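# Move springy plastic panel from rack into metal frame

## Task

Lift the flexible plastic panel out of the rack it stands in and mount it in the metal frame. It counts only if each end of the panel sits fully in its post's groove, the bottom edge rests on the sill along its whole length, and the panel stays upright with nothing holding it.

## Robot and tools

Robot: two six-joint arms, left_arm and right_arm, each with a two-finger 140 mm gripper. The fingers have a hinge and can fold. They hold firmly only when the part is in the quarter of each pad closest to the tip. Deeper in, they can wrap round the part, grip it loosely or too hard, or let go. Fingertips pushed end-on into a surface fold easily, so a move can pass a surface with little sign of contact and the next grasp can fail. Two cameras on a stand behind the arms, plus one camera on each wrist. Something may occasionally nudge a loose object.

Frames. Scene frame: origin at table-top height midway between the nominal bases, +z up, +x out over the table, left_arm on the +y side. Base roots: left_arm (-0.059, +0.450, +0.027) m, quat_wxyz (+1.000, 0, 0, +0.030); right_arm (+0.051, -0.519, +0.027) m, quat_wxyz (+1.000, 0, 0, -0.011). Each arm reports its hand pose and velocities in its own base frame, and these can be a few cm off. Fixed cameras and the table use the scene frame. end_effector_position is the point between the pads when closed. The fingers point along the gripper's +z and open along its y. Fingertips reach about 33 mm past that point at gaps up to 40 mm, and about 9 mm when fully open.

Row layout. One row is a single flat list of 18 numbers covering both arms, each in [-1, 1]. First come left_arm's 6 joint values, then its gripper position, force_limit and speed. Then come the same 9 for right_arm. Joint order inside each arm: shoulder pan, wrist 2, wrist 1, shoulder lift, wrist 3, elbow. Results list joints in this same order.

Joint values are offsets, not poses. They are scaled so 1.0 = 2.222 rad, and they count from the arm's Joint targets as they stand when the action or move begins, not from the previous row. Sending 0 for all six joints of an arm holds or re-asserts its current targets. Stated ranges: elbow -3.142 to 3.142 rad, all other joints -6.283 to 6.283 rad. Asking a joint more than 0.010 rad past its range gets the action refused, or clipped to the real end with the note "joint sent to its limit".

Gripper numbers are absolute commands, not offsets. position: +1 is fully open (140 mm), about -0.8 is pads touching, and -1 closes until blocked. force_limit: -1 is about 14 N, 0 is about 40 N, +1 is about 58 N for slow closes. A faster close grips harder. speed: -1 is about 30 mm/s, 0 is about 140, +1 is about 250. force_limit and speed start at +1. To leave a gripper unchanged, resend its last three numbers.

Tools.
- execute_actions(actions, cameras): actions is a list of up to 15-row tables. Each row is one 1/30 s step, and a short table repeats its last row. Images are returned only for an empty list or when cameras are named.
- move(target, speed, blend, stop_force, zero, blocking, cameras): target is one 18-number row or a list of up to 15 rows. Every row is an offset from the same Joint targets. The joints travel together toward the target, with no collision avoidance. speed: rad/s of the joint with the farthest to go, 0.01 to 3.14, default 0.5. blend: rad, rounds corners in a list. stop_force: N, 3 to 120, ends an arm's path when the wrist feels that push. Use it with a low speed for touching, and leave it out when backing away from a contact. zero: re-zero before a stop_force move (default true). blocking=false returns early and cannot be combined with stop_force.
- wait(seconds 0 to 10): the robot holds its last command.
- stop(): brakes a running move. The fingers keep going.
- zoom_image(camera, region [x0, y0, x1, y1] in pixels, at most 504x504): a closer look at the latest image. Cameras: cam_head_left, cam_head_right, cam_high, cam_low, cam_left_wrist, cam_right_wrist, all 672x504.
- zero_wrist_force(arm): tares that arm's wrist sensor.
- read_manual(section): licence text only.
- finished_scene(scene): ends the current scene; give its number. This cannot be undone.

Reading results.
- Joint positions, velocities and torques are given per arm in the order above.
- Joint targets are the base that your next offsets count from.
- object_status: 0 moving, 1 blocked while opening, 2 blocked while closing (likely holding something), 3 reached the command or pads touched.
- position_measured is in counts: 3 is open, about 139 is 60 mm, 230 is pads together.
- The "move:" line gives done, off_target, moving, held or fault; limits=held means steps were withheld.
- "joint command not followed" means the check that keeps the arms apart altered a command.
- Wrist force and torque are in the gripper's axes.
- MOTOR HOT warns of overheating.

Avoid:
- Any joint's contact torque reaching its load limit: 141 N m for the big joints, 26.3 N m for the wrists.
- About 150 N of outside force on an arm.
- Any of these freezes the arm for 10 s; overheating freezes it for 30 s or more.
- Targets even slightly past a firm contact.
- Fast impacts, hard hits on fixed or heavy objects, and the arms pressing on each other.
- Big twists on the gripper, and dropping or releasing the panel while it moves.
- Letting anything fall off the table.

Arm motion trails commands by 0.09 to 0.22 s and can overshoot. Check with images before finishing.

Each tool is called as name([rows], argument=value, ...), one row to a line, values as JSON.

## Session

execute_actions(actions=[])

Scene clock: 0.00 s.
left_arm: end_effector_position=(+0.1117, -0.4983, +0.3037) position_measured=3 object_status=3 end_effector_quat_wxyz=(+0.117, +0.847, +0.249, +0.455) | right_arm: end_effector_position=(+0.8132, +0.2905, +0.2781) position_measured=3 object_status=3 end_effector_quat_wxyz=(-0.273, +0.673, +0.054, +0.685)
Joint names: [shoulder pan, wrist 2, wrist 1, shoulder lift, wrist 3, elbow]
Joint positions: left_arm=[-2.106 -0.799 -1.011 -1.468 0.18 1.584] | right_arm=[0.037 -1.15 -4.135 -0.769 3.48 1.666]
Joint velocities: within noise
Joint torques (N m): no reading
Wrist force (N): no reading
Wrist torque (N m): no reading
Wrist force, peak (N): no reading
Joint targets: left_arm=[-2.106 -0.799 -1.011 -1.468 0.180 1.584] | right_arm=[0.037 -1.150 -4.135 -0.769 3.480 1.666]
Tool commands: left_gripper/position=+1.0 left_gripper/force_limit=+1.0 left_gripper/speed=+1.0 right_gripper/position=+1.0 right_gripper/force_limit=+1.0 right_gripper/speed=+1.0

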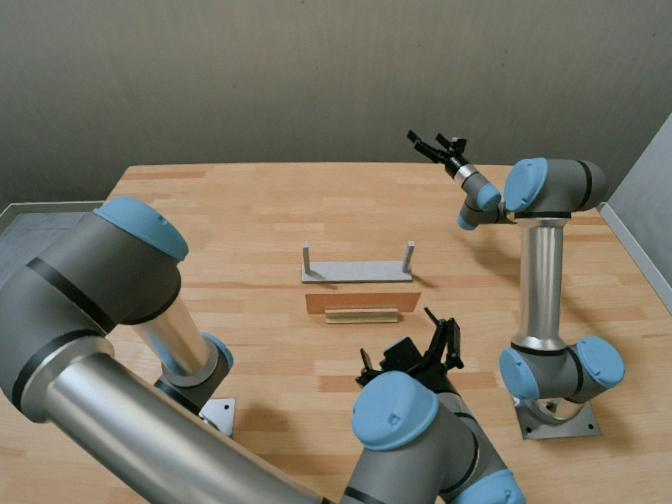

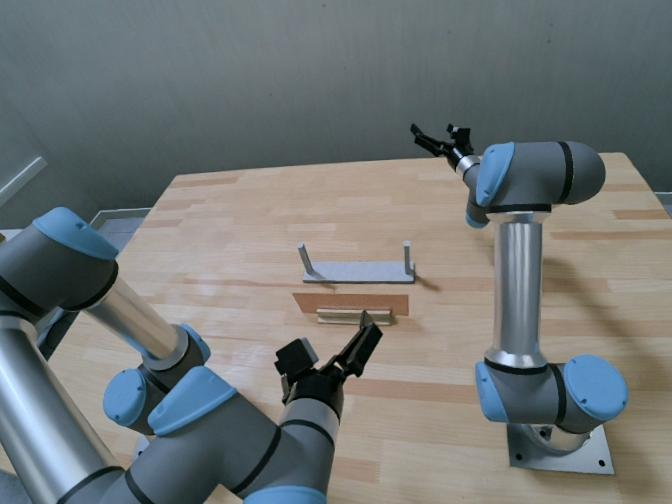

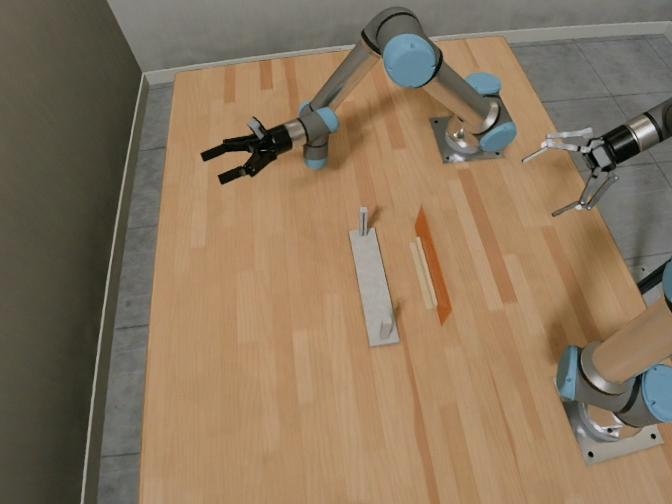

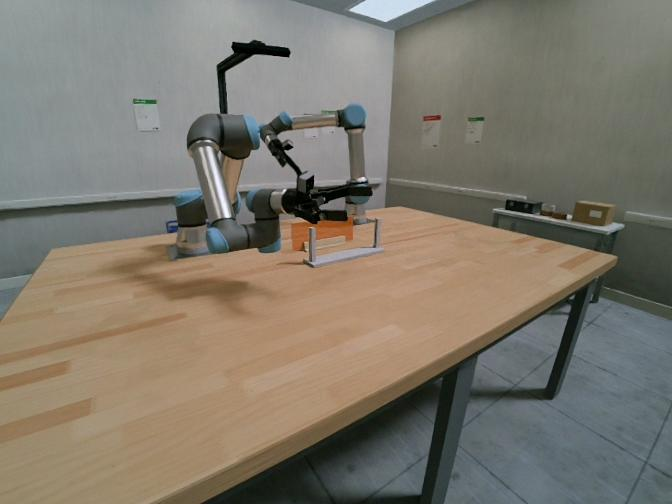

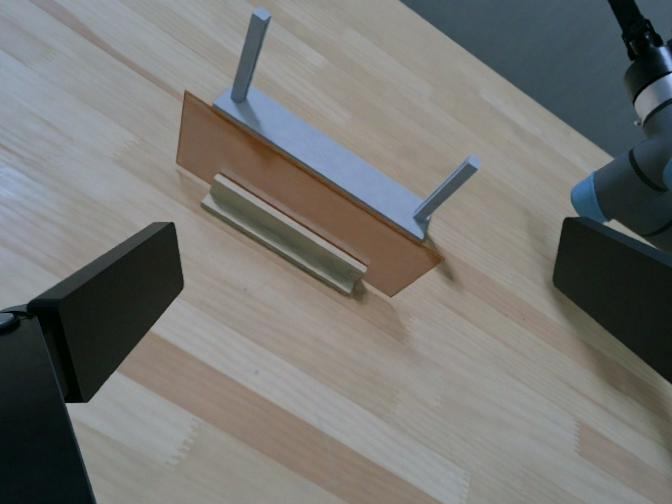

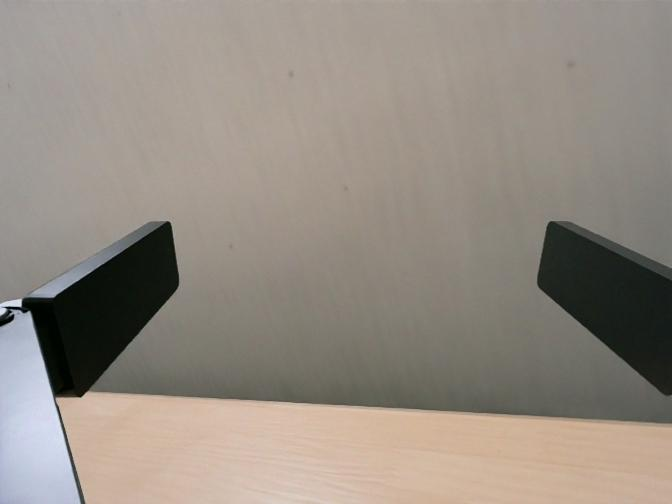

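zoom_image(camera="cam_left_wrist", region=[150, 0, 500, 310])

zoom_image(camera="cam_high", region=[320, 180, 500, 360])

zoom_image(camera="cam_low", region=[270, 180, 410, 290])

Scaled by 1.440 from the camera's 672x504 image, which has a finer 960x720 frame.

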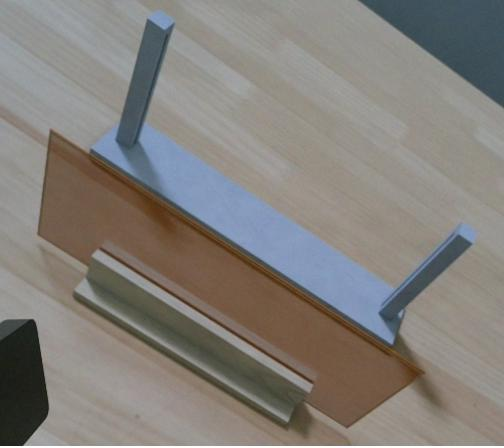

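Scaled by 2.800 from the camera's 672x504 image, which has a finer 960x720 frame.

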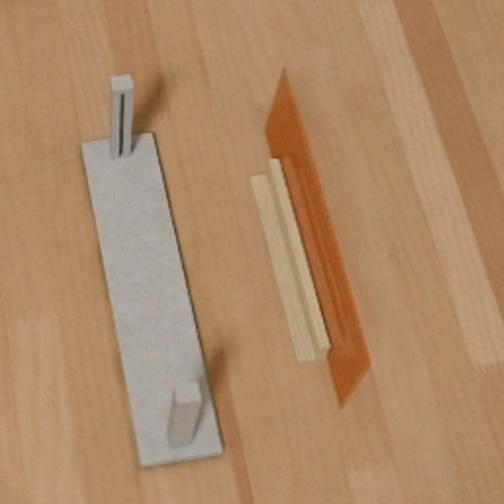

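Scaled by 3.600 from the camera's 672x504 image, which has a finer 960x720 frame.

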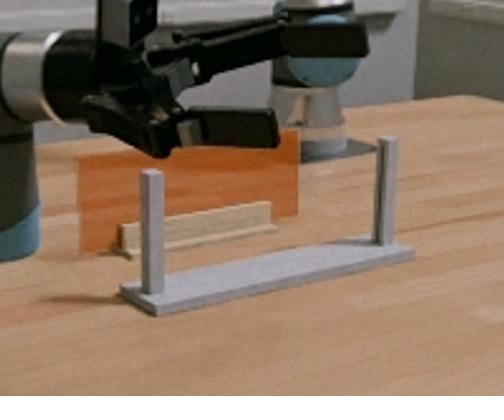

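move(target=[0.3827, -0.2779, -0.2506, -0.0396, -0.9969, 0.0468, 0.2, 0, 0, 0.2250, -0.1515, 0.8760, -0.3239, -0.4696, 0.0481, 0.2, 0, 0], speed=1.3)

Scene clock: 89.90 s.
left_arm: end_effector_position=(+0.3124, -0.3743, +0.2180) position_measured=104 object_status=3 end_effector_quat_wxyz=(+0.082, -0.373, +0.922, +0.061) | right_arm: end_effector_position=(+0.4403, +0.4475, +0.2159) position_measured=104 object_status=3 end_effector_quat_wxyz=(-0.027, +0.797, +0.579, +0.169)
Joint names: [shoulder pan, wrist 2, wrist 1, shoulder lift, wrist 3, elbow]
Joint positions: left_arm=[-1.256 -1.416 -1.568 -1.556 -2.035 1.688] | right_arm=[0.537 -1.486 -2.189 -1.488 2.436 1.772]
Joint torques (N m): left_arm=[11.46 -1.47 -3.64 -39.69 -1.41 -13.3] | right_arm=[12.58 -2.05 -2.25 -34.89 -1.7 -13.23]
Wrist force (N): left_arm=[-1.5 -0.9 -2.8] | right_arm=[2.9 0.1 2.9]
Wrist torque (N m): left_arm=[-0.02 0.20 -0.26] | right_arm=[0.30 -0.84 -0.17]
Wrist force, peak (N): left_arm=[-2.8 -1.2 -2.7] | right_arm=[3.0 0.2 3.2]
Joint targets: left_arm=[-1.256 -1.416 -1.568 -1.556 -2.035 1.688] | right_arm=[0.537 -1.487 -2.188 -1.488 2.436 1.772]
move: done

move(target=[0.0958, -0.0697, -0.0627, -0.0098, -0.2493, 0.0118, 0.2, 0, 0, 0.0562, -0.0377, 0.2187, -0.0812, -0.1171, 0.0125, 0.2, 0, 0], speed=0.8, cameras=["cam_left_wrist", "cam_right_wrist"])

Scene clock: 93.47 s.
left_arm: end_effector_position=(+0.3595, -0.3523, +0.2233) position_measured=104 object_status=3 end_effector_quat_wxyz=(+0.000, +0.698, -0.716, +0.000) | right_arm: end_effector_position=(+0.2708, +0.3800, +0.2230) position_measured=104 object_status=3 end_effector_quat_wxyz=(+0.000, +0.687, +0.727, +0.000)
Joint names: [shoulder pan, wrist 2, wrist 1, shoulder lift, wrist 3, elbow]
Joint positions: left_arm=[-1.043 -1.571 -1.707 -1.578 -2.589 1.714] | right_arm=[0.662 -1.57 -1.703 -1.669 2.176 1.8]
Joint torques (N m): left_arm=[11.19 -1.82 -3.81 -39.65 -1.58 -13.25] | right_arm=[11.29 -2.38 -1.82 -28.55 -1.73 -13.84]
Wrist force (N): left_arm=[-1.2 -1.4 -2.7] | right_arm=[4.0 0.8 3.5]
Wrist torque (N m): left_arm=[-0.13 0.20 -0.20] | right_arm=[0.44 -0.96 -0.18]
Wrist force, peak (N): left_arm=[-1.8 -1.3 -3.0] | right_arm=[4.5 0.9 3.6]
Joint targets: left_arm=[-1.043 -1.571 -1.707 -1.578 -2.589 1.714] | right_arm=[0.662 -1.570 -1.702 -1.669 2.176 1.800]
move: done
Images, in order (width x height): cam_left_wrist 672x504, cam_right_wrist 672x504.

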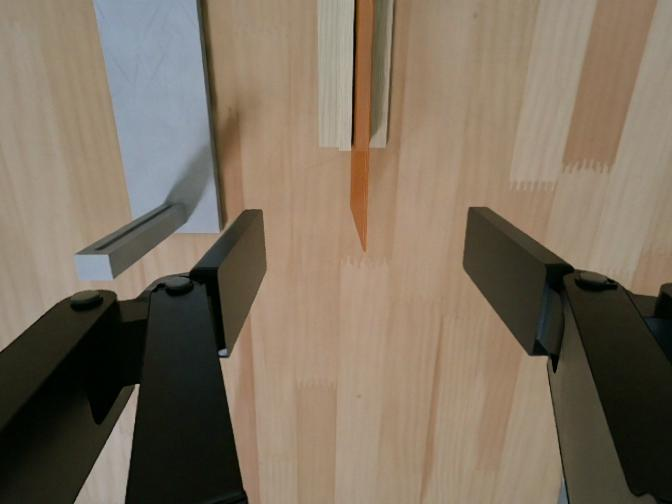

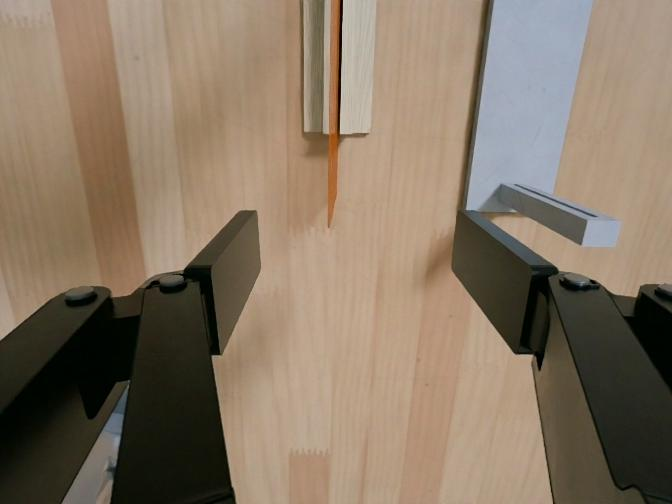

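zoom_image(camera="cam_left_wrist", region=[60, 130, 260, 290])

zoom_image(camera="cam_right_wrist", region=[440, 120, 640, 280])

zoom_image(camera="cam_left_wrist", region=[300, 80, 460, 260])

zoom_image(camera="cam_right_wrist", region=[280, 60, 440, 240])

Scaled by 2.520 from the camera's 672x504 image, which has a finer 960x720 frame.

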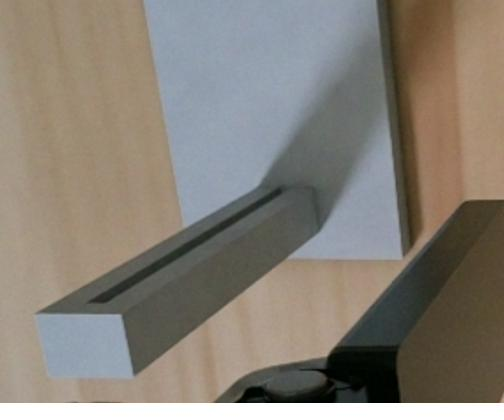

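Scaled by 2.520 from the camera's 672x504 image, which has a finer 960x720 frame.

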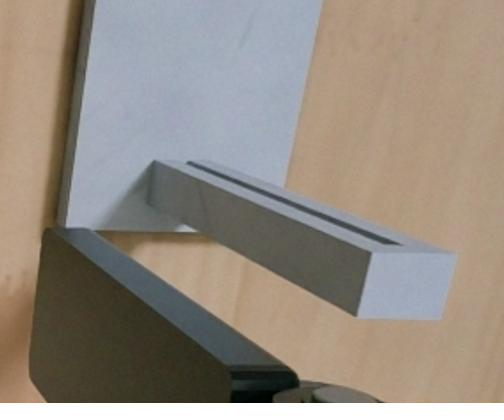

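Scaled by 2.800 from the camera's 672x504 image, which has a finer 960x720 frame.

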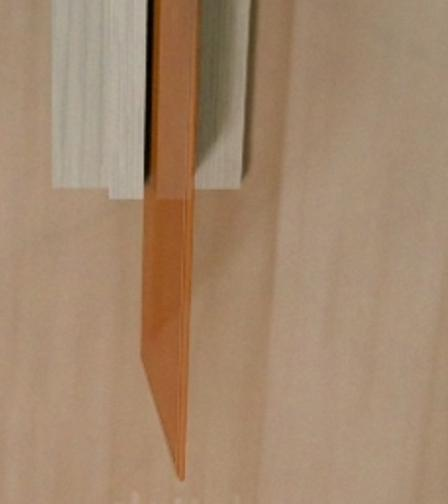

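Scaled by 2.800 from the camera's 672x504 image, which has a finer 960x720 frame.

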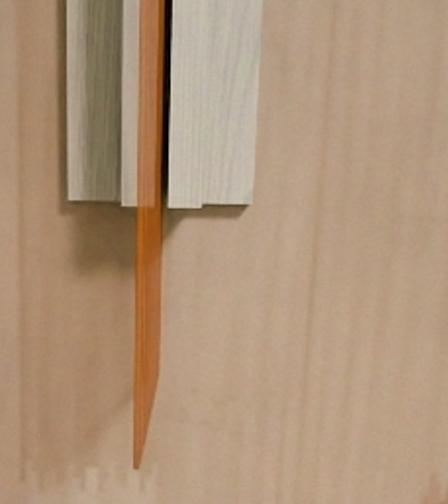

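zoom_image(camera="cam_left_wrist", region=[65, 195, 195, 290])

zoom_image(camera="cam_right_wrist", region=[490, 170, 630, 260])

Scaled by 3.877 from the camera's 672x504 image, which has a finer 960x720 frame.

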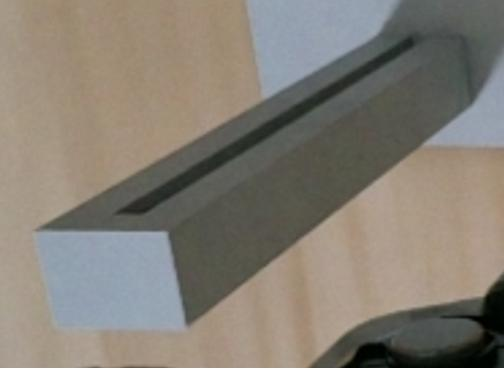

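Scaled by 3.600 from the camera's 672x504 image, which has a finer 960x720 frame.

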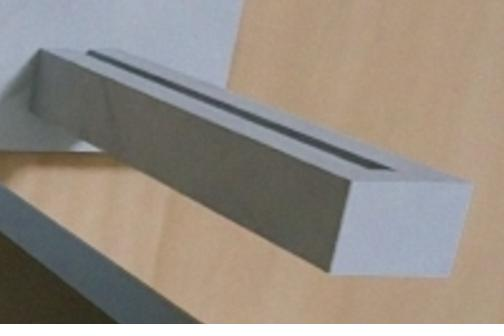

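move(target=[-0.00963, 0, -0.08627, 0.00882, -0.00954, 0.07754, -0.1, 0, 0, 0.02142, 0, -0.0883, 0.0284, 0.02142, 0.05999, -0.1, 0, 0], speed=0.3, cameras=["cam_left_wrist", "cam_right_wrist"])

Scene clock: 132.80 s.
left_arm: end_effector_position=(+0.3476, -0.3520, +0.1503) position_measured=141 object_status=3 end_effector_quat_wxyz=(+0.000, +0.698, -0.716, +0.000) | right_arm: end_effector_position=(+0.2593, +0.3983, +0.1500) position_measured=141 object_status=3 end_effector_quat_wxyz=(+0.000, +0.687, +0.727, +0.000)
Joint names: [shoulder pan, wrist 2, wrist 1, shoulder lift, wrist 3, elbow]
Joint positions: left_arm=[-1.064 -1.571 -1.899 -1.559 -2.61 1.886] | right_arm=[0.709 -1.57 -1.898 -1.606 2.223 1.933]
Joint torques (N m): left_arm=[-7.2 -1.13 -3.94 -15.81 -1.53 -12.22] | right_arm=[12.74 -1.75 -4.83 -15.24 1.76 -12.42]
Wrist force (N): left_arm=[-0.9 -0.8 -2.0] | right_arm=[4.0 1.1 3.4]
Wrist torque (N m): left_arm=[-0.01 0.18 -0.17] | right_arm=[0.47 -0.97 -0.33]
Wrist force, peak (N): left_arm=[-1.4 -1.4 -3.7] | right_arm=[4.3 0.9 4.5]
Joint targets: left_arm=[-1.064 -1.571 -1.899 -1.558 -2.610 1.886] | right_arm=[0.709 -1.570 -1.898 -1.606 2.224 1.933]
move: done
Images, in order (width x height): cam_left_wrist 672x504, cam_right_wrist 672x504.

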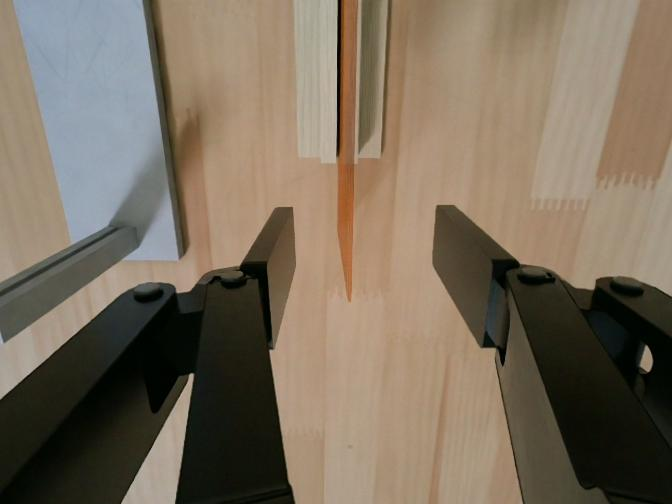

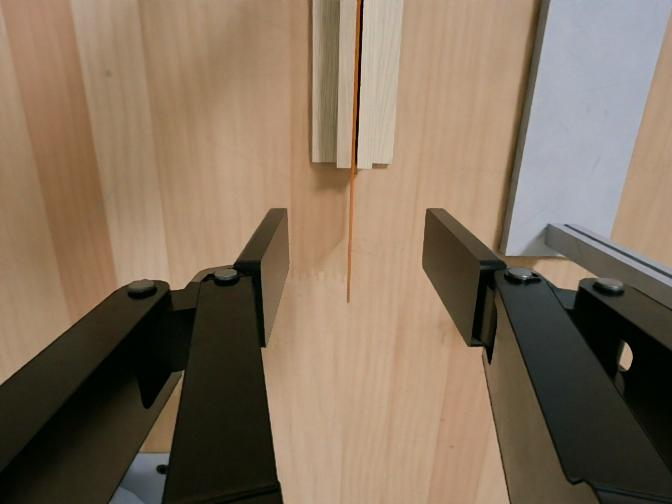

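zoom_image(camera="cam_left_wrist", region=[270, 0, 450, 310])

zoom_image(camera="cam_right_wrist", region=[265, 0, 445, 310])

Scaled by 1.626 from the camera's 672x504 image, which has a finer 960x720 frame.

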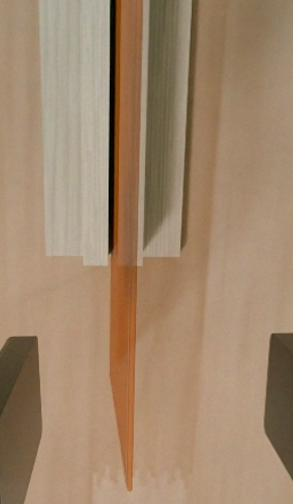

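Scaled by 1.626 from the camera's 672x504 image, which has a finer 960x720 frame.

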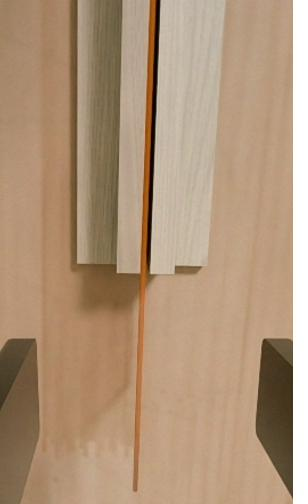

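move(target=[0.0032, 0, -0.0402, 0.01683, 0.0032, 0.02336, -0.1, 0, 0, 0.0005, 0, -0.04095, 0.0131, 0.0095, 0.02786, -0.1, 0, 0], speed=0.15, cameras=["cam_left_wrist", "cam_right_wrist", "cam_low", "cam_high"])

Scene clock: 152.30 s.
left_arm: end_effector_position=(+0.3516, -0.3523, +0.1171) position_measured=141 object_status=3 end_effector_quat_wxyz=(+0.000, +0.698, -0.716, +0.000) | right_arm: end_effector_position=(+0.2583, +0.3982, +0.1171) position_measured=141 object_status=3 end_effector_quat_wxyz=(+0.000, +0.694, +0.720, +0.000)
Joint names: [shoulder pan, wrist 2, wrist 1, shoulder lift, wrist 3, elbow]
Joint positions: left_arm=[-1.057 -1.571 -1.988 -1.521 -2.603 1.938] | right_arm=[0.71 -1.57 -1.989 -1.577 2.245 1.995]
Joint torques (N m): left_arm=[11.23 0.55 -3.74 -14.9 1.45 -11.82] | right_arm=[11.97 0.18 -5.15 -16.3 1.8 -10.05]
Wrist force (N): left_arm=[-0.9 -1.0 -2.3] | right_arm=[4.0 1.0 3.4]
Wrist torque (N m): left_arm=[-0.05 0.17 -0.29] | right_arm=[0.47 -0.99 -0.31]
Wrist force, peak (N): left_arm=[-1.1 -1.0 -2.6] | right_arm=[4.1 1.0 3.8]
Joint targets: left_arm=[-1.057 -1.571 -1.988 -1.521 -2.603 1.938] | right_arm=[0.710 -1.570 -1.989 -1.577 2.245 1.995]
move: done
Images, in order (width x height): cam_high 672x504, cam_low 672x504, cam_left_wrist 672x504, cam_right_wrist 672x504.

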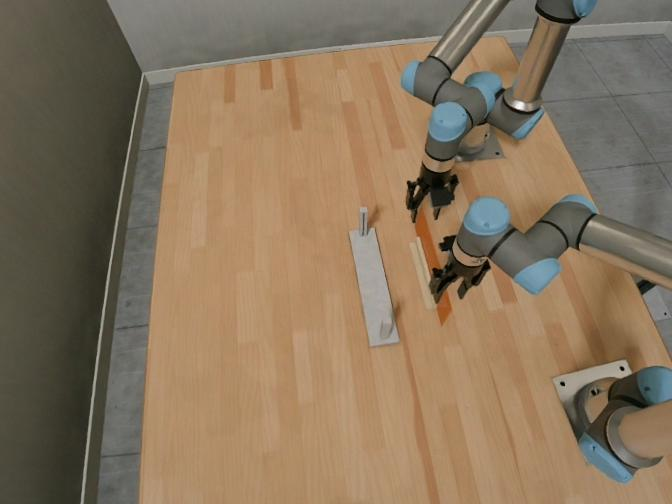

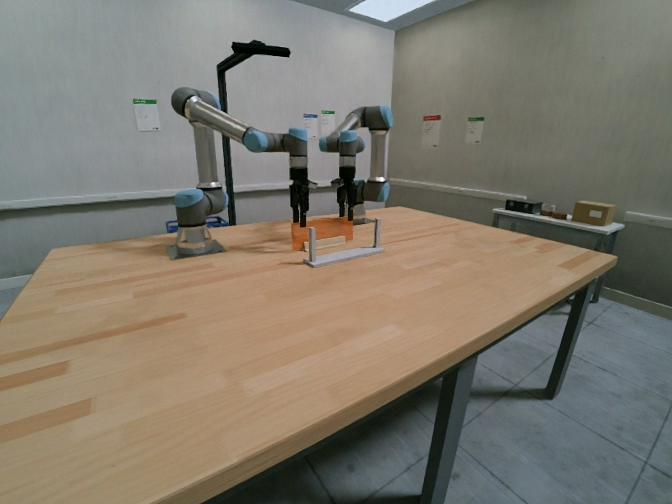

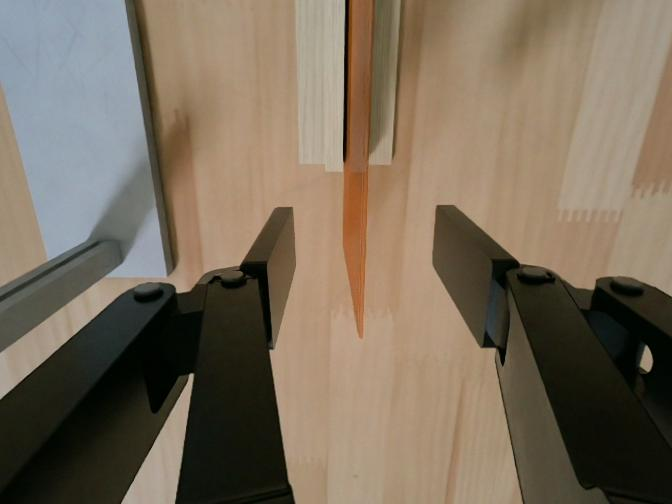

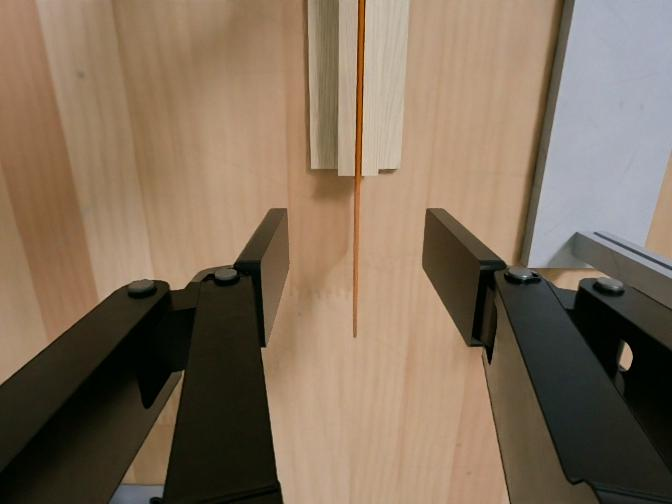

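move([
  [0, 0, 0.00368, -0.00138, 0, -0.00231, -0.1, 0, 0, 0, 0, 0.00378, -0.00142, 0, -0.00236, -0.1, 0, 0],
  [0, 0, 0.00368, -0.00138, 0, -0.00231, -1, 0, -1, 0, 0, 0.00378, -0.00142, 0, -0.00236, -1, 0, -1],
], speed=0.15, cameras=["cam_left_wrist", "cam_right_wrist"])

Scene clock: 161.40 s.
left_arm: end_effector_position=(+0.3516, -0.3523, +0.1200) position_measured=231 object_status=0 end_effector_quat_wxyz=(+0.000, +0.698, -0.716, +0.000) | right_arm: end_effector_position=(+0.2583, +0.3982, +0.1199) position_measured=230 object_status=0 end_effector_quat_wxyz=(+0.000, +0.694, +0.720, +0.000)
Joint names: [shoulder pan, wrist 2, wrist 1, shoulder lift, wrist 3, elbow]
Joint positions: left_arm=[-1.057 -1.571 -1.98 -1.524 -2.603 1.933] | right_arm=[0.71 -1.57 -1.981 -1.58 2.245 1.99]
Joint torques (N m): left_arm=[10.16 0.37 -1.34 -39.48 1.25 -34.65] | right_arm=[11.24 1.96 -1.82 -27.97 1.77 -36.11]
Wrist force (N): left_arm=[-1.2 -1.1 -3.2] | right_arm=[4.0 1.3 2.6]
Wrist torque (N m): left_arm=[-0.05 0.23 -0.28] | right_arm=[0.47 -1.00 -0.31]
Wrist force, peak (N): left_arm=[-1.1 -0.8 -3.4] | right_arm=[4.3 1.5 3.4]
Joint targets: left_arm=[-1.057 -1.571 -1.980 -1.524 -2.603 1.933] | right_arm=[0.710 -1.570 -1.981 -1.580 2.245 1.990]
move: done
Images, in order (width x height): cam_left_wrist 672x504, cam_right_wrist 672x504.

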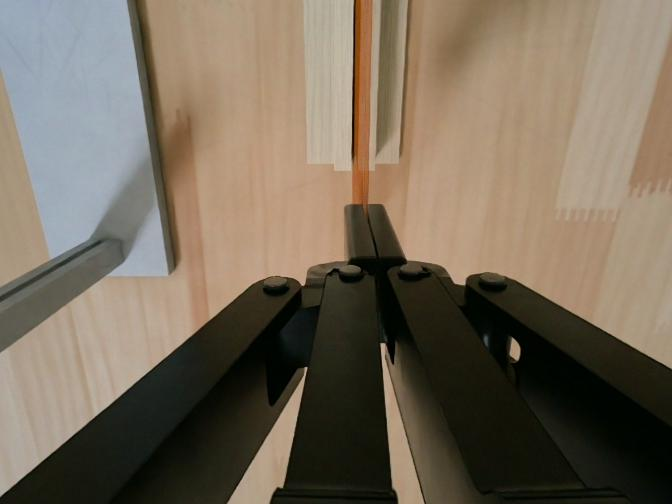

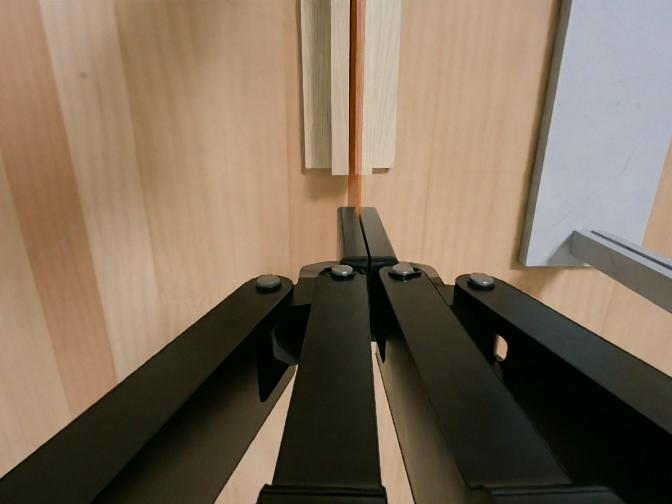

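wait(seconds=1)

zoom_image(camera="cam_left_wrist", region=[280, 120, 460, 320])

zoom_image(camera="cam_right_wrist", region=[280, 120, 460, 320])

Scene clock: 163.80 s.
left_arm: end_effector_position=(+0.3516, -0.3523, +0.1200) position_measured=231 object_status=3 end_effector_quat_wxyz=(+0.000, +0.698, -0.716, +0.000) | right_arm: end_effector_position=(+0.2583, +0.3982, +0.1199) position_measured=230 object_status=3 end_effector_quat_wxyz=(+0.000, +0.694, +0.720, +0.000)
Joint names: [shoulder pan, wrist 2, wrist 1, shoulder lift, wrist 3, elbow]
Joint positions: left_arm=[-1.057 -1.571 -1.98 -1.524 -2.603 1.933] | right_arm=[0.71 -1.57 -1.981 -1.58 2.245 1.99]
Joint torques (N m): left_arm=[8.79 0.4 -1.44 -35.52 1.4 -29.44] | right_arm=[10.54 2.02 -2.41 -25.12 1.66 -30.25]
Wrist force (N): left_arm=[-1.2 -1.1 -3.2] | right_arm=[4.0 0.9 2.6]
Wrist torque (N m): left_arm=[-0.06 0.24 -0.28] | right_arm=[0.38 -1.00 -0.30]
Wrist force, peak (N): left_arm=[-1.4 -1.2 -3.6] | right_arm=[4.1 1.1 2.9]
Joint targets: left_arm=[-1.057 -1.571 -1.980 -1.524 -2.603 1.933] | right_arm=[0.710 -1.570 -1.981 -1.580 2.245 1.990]
Tool commands: left_gripper/position=-1.0 left_gripper/force_limit=+0.0 left_gripper/speed=-1.0 right_gripper/position=-1.0 right_gripper/force_limit=+0.0 right_gripper/speed=-1.0
wait: 1.00 s; at rest from the start

Scaled by 2.520 from the camera's 672x504 image, which has a finer 960x720 frame.
This view is cut from an older image: the scene may have changed since it was taken.

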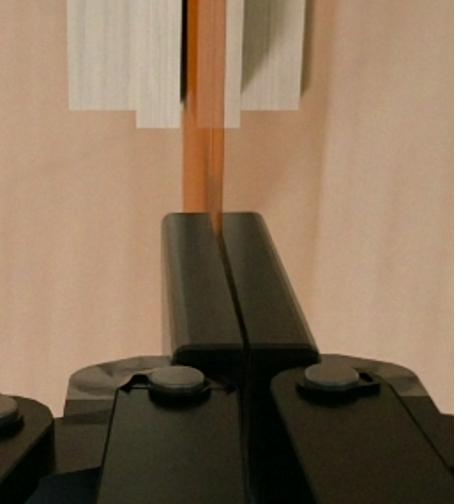

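Scaled by 2.520 from the camera's 672x504 image, which has a finer 960x720 frame.
This view is cut from an older image: the scene may have changed since it was taken.

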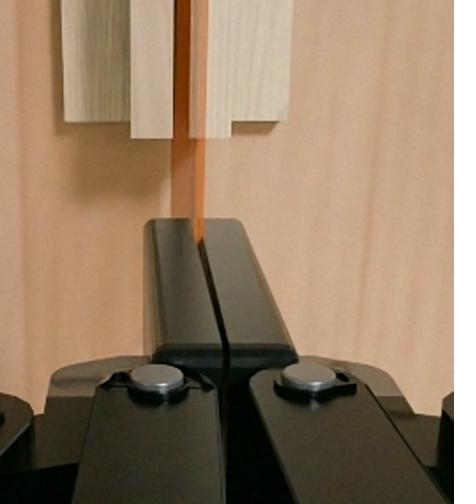

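move([
  [0,0,0.01953,-0.00684,0,-0.01269,-1,0,-1,0,0,0.01989,-0.00689,0,-0.01301,-1,0,-1],
  [0,0,0.03884,-0.01283,0,-0.02601,-1,0,-1,0,0,0.03969,-0.01310,0,-0.02660,-1,0,-1],
  [0,0,0.05806,-0.01814,0,-0.03992,-1,0,-1,0,0,0.05914,-0.01836,0,-0.04077,-1,0,-1],
], speed=0.06, blend=[0.01, 0.01, 0], cameras=["cam_left_wrist", "cam_right_wrist", "cam_low"])

Scene clock: 182.53 s.
left_arm: end_effector_position=(+0.3515, -0.3522, +0.1679) position_measured=231 object_status=3 end_effector_quat_wxyz=(+0.000, +0.698, -0.716, +0.000) | right_arm: end_effector_position=(+0.2584, +0.3982, +0.1678) position_measured=230 object_status=3 end_effector_quat_wxyz=(+0.000, +0.694, +0.720, +0.000)
Joint names: [shoulder pan, wrist 2, wrist 1, shoulder lift, wrist 3, elbow]
Joint positions: left_arm=[-1.057 -1.571 -1.852 -1.564 -2.603 1.845] | right_arm=[0.71 -1.57 -1.85 -1.621 2.245 1.9]
Joint torques (N m): left_arm=[7.35 0.36 -1.37 -39.86 1.33 -38.27] | right_arm=[9.15 2.01 -1.76 -27.88 1.7 -39.6]
Wrist force (N): left_arm=[-0.9 -1.0 -1.7] | right_arm=[4.1 0.9 3.7]
Wrist torque (N m): left_arm=[-0.07 0.18 -0.26] | right_arm=[0.44 -0.97 -0.31]
Wrist force, peak (N): left_arm=[-1.2 -1.2 -3.6] | right_arm=[5.0 1.1 4.0]
Joint targets: left_arm=[-1.057 -1.571 -1.851 -1.564 -2.603 1.844] | right_arm=[0.710 -1.570 -1.850 -1.621 2.245 1.900]
move: done
Images, in order (width x height): cam_low 672x504, cam_left_wrist 672x504, cam_right_wrist 672x504.

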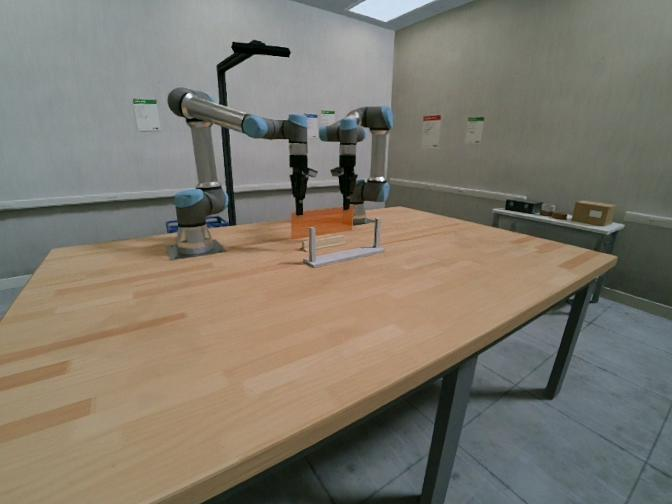

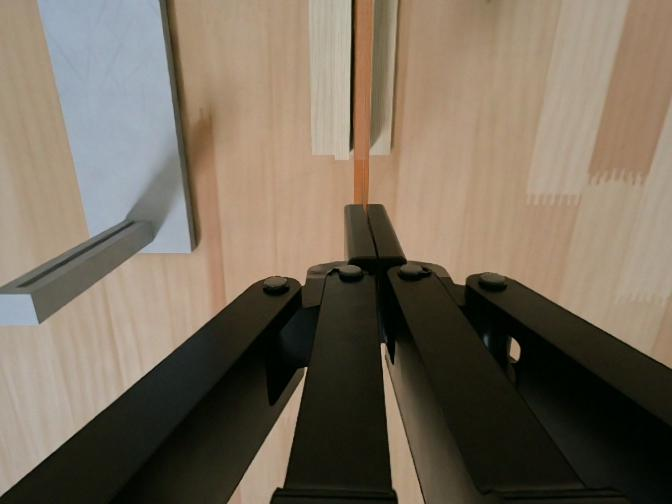

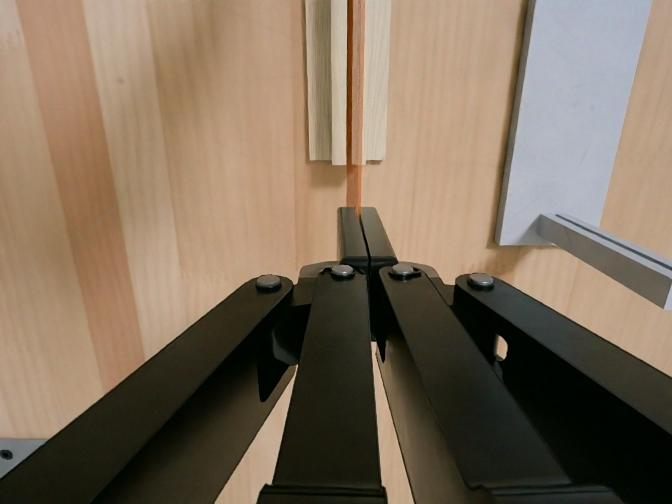

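zoom_image(camera="cam_low", region=[270, 160, 400, 280])

zoom_image(camera="cam_left_wrist", region=[280, 60, 460, 260])

Scaled by 3.877 from the camera's 672x504 image, which has a finer 960x720 frame.

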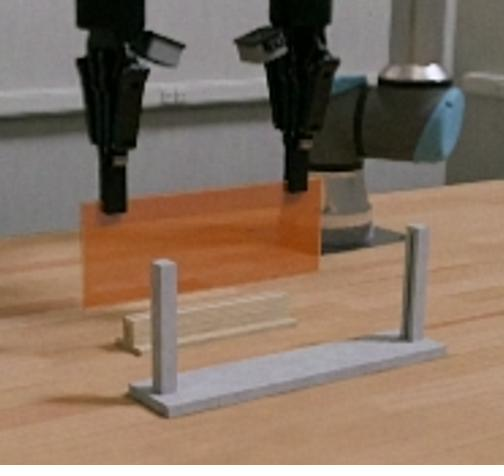

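Scaled by 2.520 from the camera's 672x504 image, which has a finer 960x720 frame.

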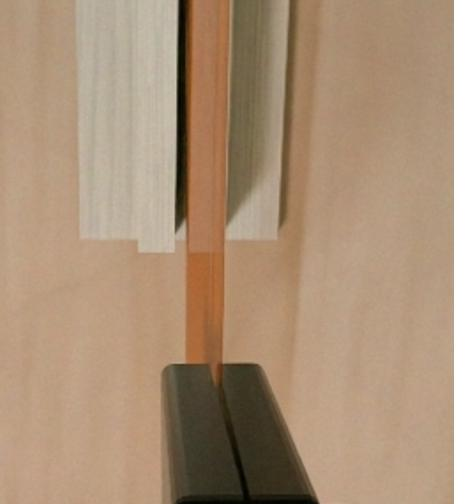

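zero_wrist_force(arm="left_arm")

zero_wrist_force(arm="right_arm")

move(target=[-0.00927,0,-0.00005,-0.00752,0.10324,0.00756,-1,0,-1,0.00756,0,0.00036,-0.00549,-0.10495,0.00513,-1,0,-1], speed=0.15, cameras=["cam_left_wrist", "cam_right_wrist", "cam_high"])

Wrist force sensor zeroed.

Wrist force sensor zeroed.

Scene clock: 227.27 s.
left_arm: end_effector_position=(+0.3409, -0.3531, +0.1680) position_measured=231 object_status=3 end_effector_quat_wxyz=(+0.000, -0.604, +0.797, +0.000) | right_arm: end_effector_position=(+0.2479, +0.3991, +0.1679) position_measured=230 object_status=3 end_effector_quat_wxyz=(+0.000, +0.599, +0.801, +0.000)
Joint names: [shoulder pan, wrist 2, wrist 1, shoulder lift, wrist 3, elbow]
Joint positions: left_arm=[-1.078 -1.571 -1.851 -1.581 -2.374 1.861] | right_arm=[0.727 -1.57 -1.849 -1.633 2.012 1.911]
Joint torques (N m): left_arm=[-8.04 0.42 -3.91 -38.04 1.55 -13.38] | right_arm=[12.04 1.83 -1.82 -28.05 -1.82 -13.22]
Wrist force (N, zeroed by zero_wrist_force): left_arm=[-0.4 -0.2 -0.2] | right_arm=[-0.1 0.2 0.3]
Wrist torque (N m, zeroed by zero_wrist_force): left_arm=[-0.05 -0.08 -0.15] | right_arm=[0.08 -0.13 0.28]
Wrist force, peak (N, zeroed by zero_wrist_force): left_arm=[-3.8 0.2 -0.1] | right_arm=[-2.7 -0.2 0.0]
Joint targets: left_arm=[-1.078 -1.571 -1.851 -1.581 -2.374 1.861] | right_arm=[0.727 -1.570 -1.849 -1.633 2.011 1.911]
move: done
Images, in order (width x height): cam_high 672x504, cam_left_wrist 672x504, cam_right_wrist 672x504.

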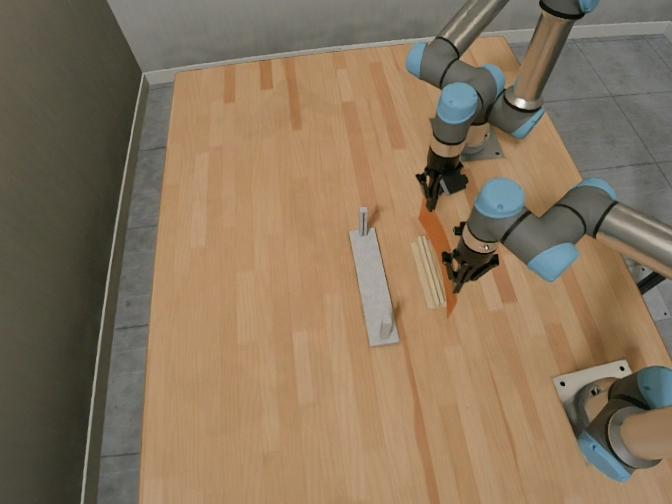

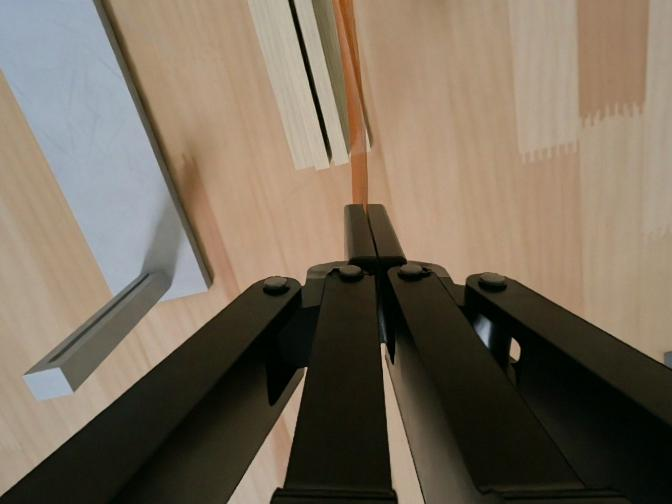

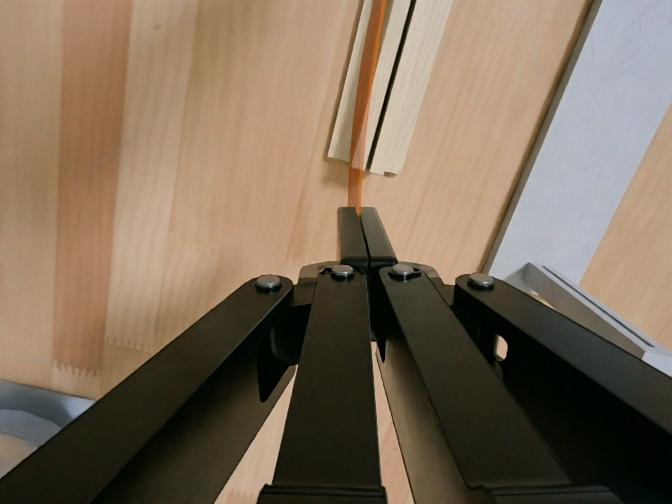

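move([
  [0.04001,0,0.00145,0.03857,0.04001,-0.04001,-1,0,-1,-0.02714,0,-0.0009,0.03582,-0.02714,-0.03492,-1,0,-1],
  [0.0752,0,0.00685,0.07858,0.0752,-0.08542,-1,0,-1,-0.05022,0,0.00158,0.07363,-0.05023,-0.0752,-1,0,-1],
], speed=0.15, blend=[0.03, 0], cameras=["cam_left_wrist", "cam_right_wrist", "cam_high", "cam_low"])

Scene clock: 232.10 s.
left_arm: end_effector_position=(+0.4409, -0.3512, +0.1681) position_measured=231 object_status=3 end_effector_quat_wxyz=(+0.000, -0.604, +0.797, +0.000) end_effector_velocity=(+0.002, +0.000, +0.000) end_effector_angular_velocity=(+0.000, -0.001, +0.000) | right_arm: end_effector_position=(+0.3476, +0.4094, +0.1679) position_measured=230 object_status=3 end_effector_quat_wxyz=(+0.000, +0.599, +0.801, +0.000)
Joint names: [shoulder pan, wrist 2, wrist 1, shoulder lift, wrist 3, elbow]
Joint positions: left_arm=[-0.911 -1.571 -1.836 -1.407 -2.207 1.672] | right_arm=[0.616 -1.57 -1.845 -1.47 1.9 1.744]
Joint velocities: left_arm=[0.003 0.001 0.001 0.003 0.002 -0.005] | right_arm=[within noise]
Joint torques (N m): left_arm=[9.34 0.47 -1.76 -23.23 1.56 -38.49] | right_arm=[-8.53 1.85 -1.83 -22.11 -1.97 -37.52]
Wrist force (N, zeroed by zero_wrist_force): left_arm=[-1.6 -0.1 -0.1] | right_arm=[-1.0 -0.3 0.2]
Wrist torque (N m, zeroed by zero_wrist_force): left_arm=[-0.10 -0.01 -0.13] | right_arm=[0.00 -0.11 0.29]
Wrist force, peak (N, zeroed by zero_wrist_force): left_arm=[-6.2 0.9 -0.3] | right_arm=[-4.9 -1.2 0.1]
Joint targets: left_arm=[-0.911 -1.571 -1.836 -1.407 -2.207 1.671] | right_arm=[0.616 -1.570 -1.845 -1.469 1.900 1.744]
move: done
Images, in order (width x height): cam_high 672x504, cam_low 672x504, cam_left_wrist 672x504, cam_right_wrist 672x504.

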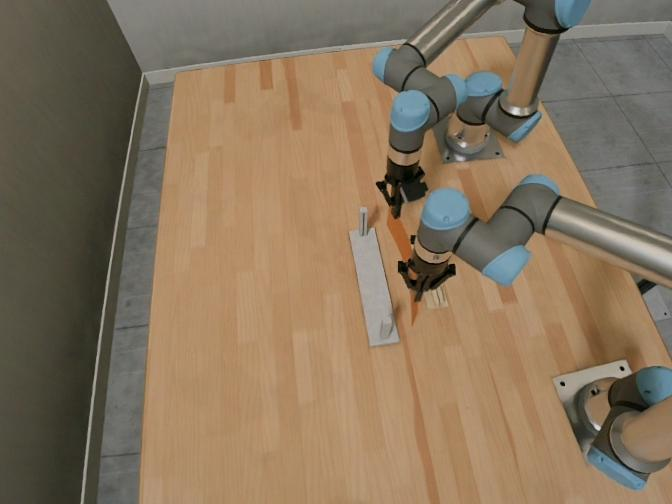

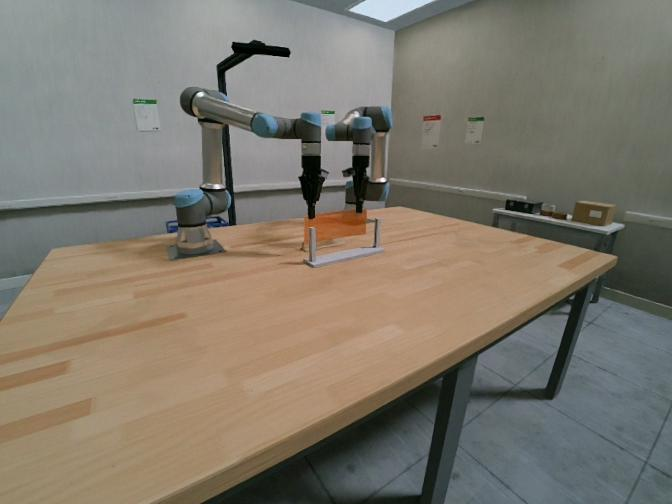

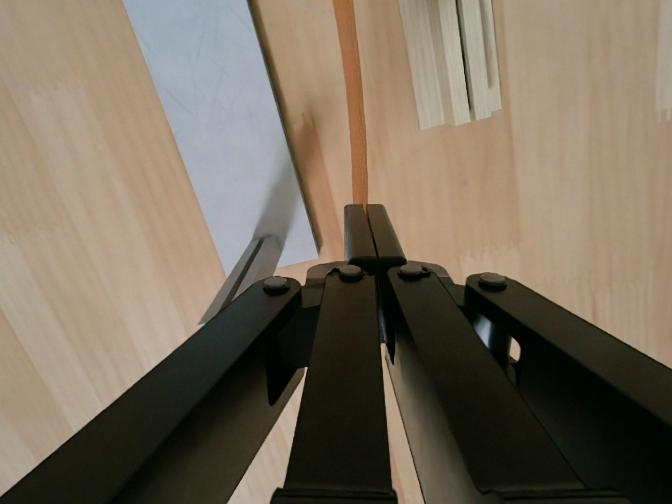

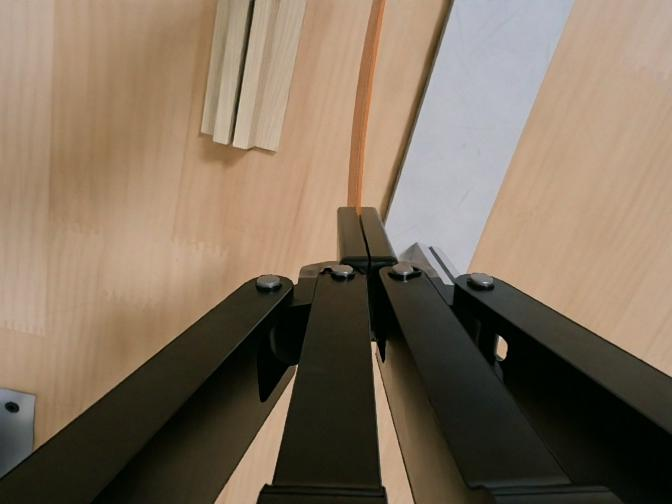

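zoom_image(camera="cam_left_wrist", region=[180, 200, 360, 340])

zoom_image(camera="cam_right_wrist", region=[360, 200, 500, 300])

zoom_image(camera="cam_low", region=[280, 160, 410, 280])

zoom_image(camera="cam_high", region=[330, 180, 460, 360])

Scaled by 2.800 from the camera's 672x504 image, which has a finer 960x720 frame.

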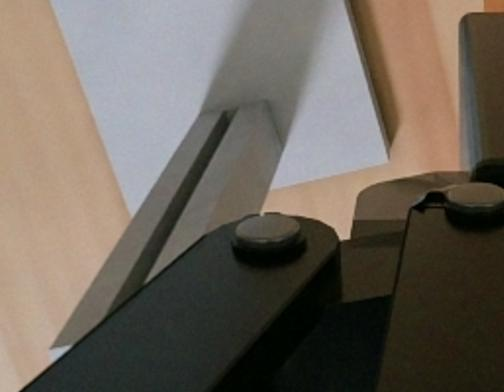

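Scaled by 3.600 from the camera's 672x504 image, which has a finer 960x720 frame.

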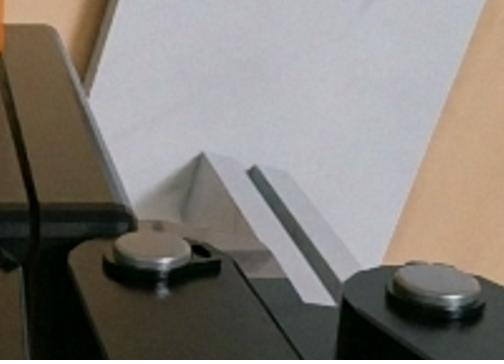

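Scaled by 3.877 from the camera's 672x504 image, which has a finer 960x720 frame.

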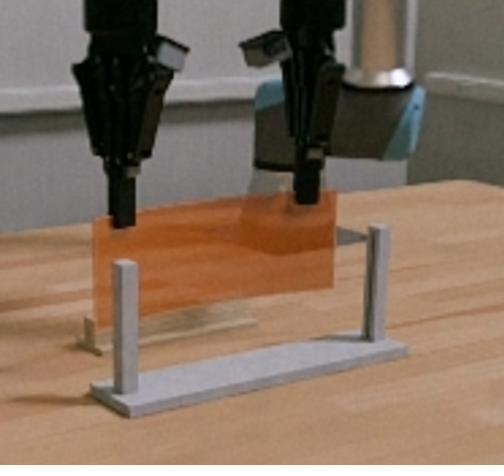

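Scaled by 2.800 from the camera's 672x504 image, which has a finer 960x720 frame.

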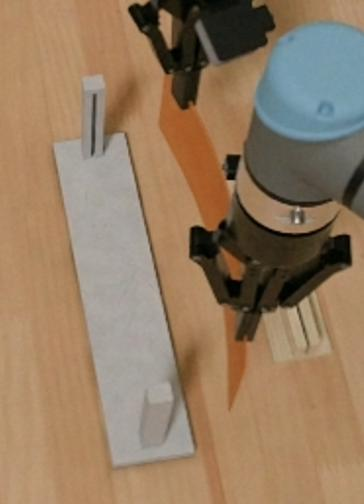

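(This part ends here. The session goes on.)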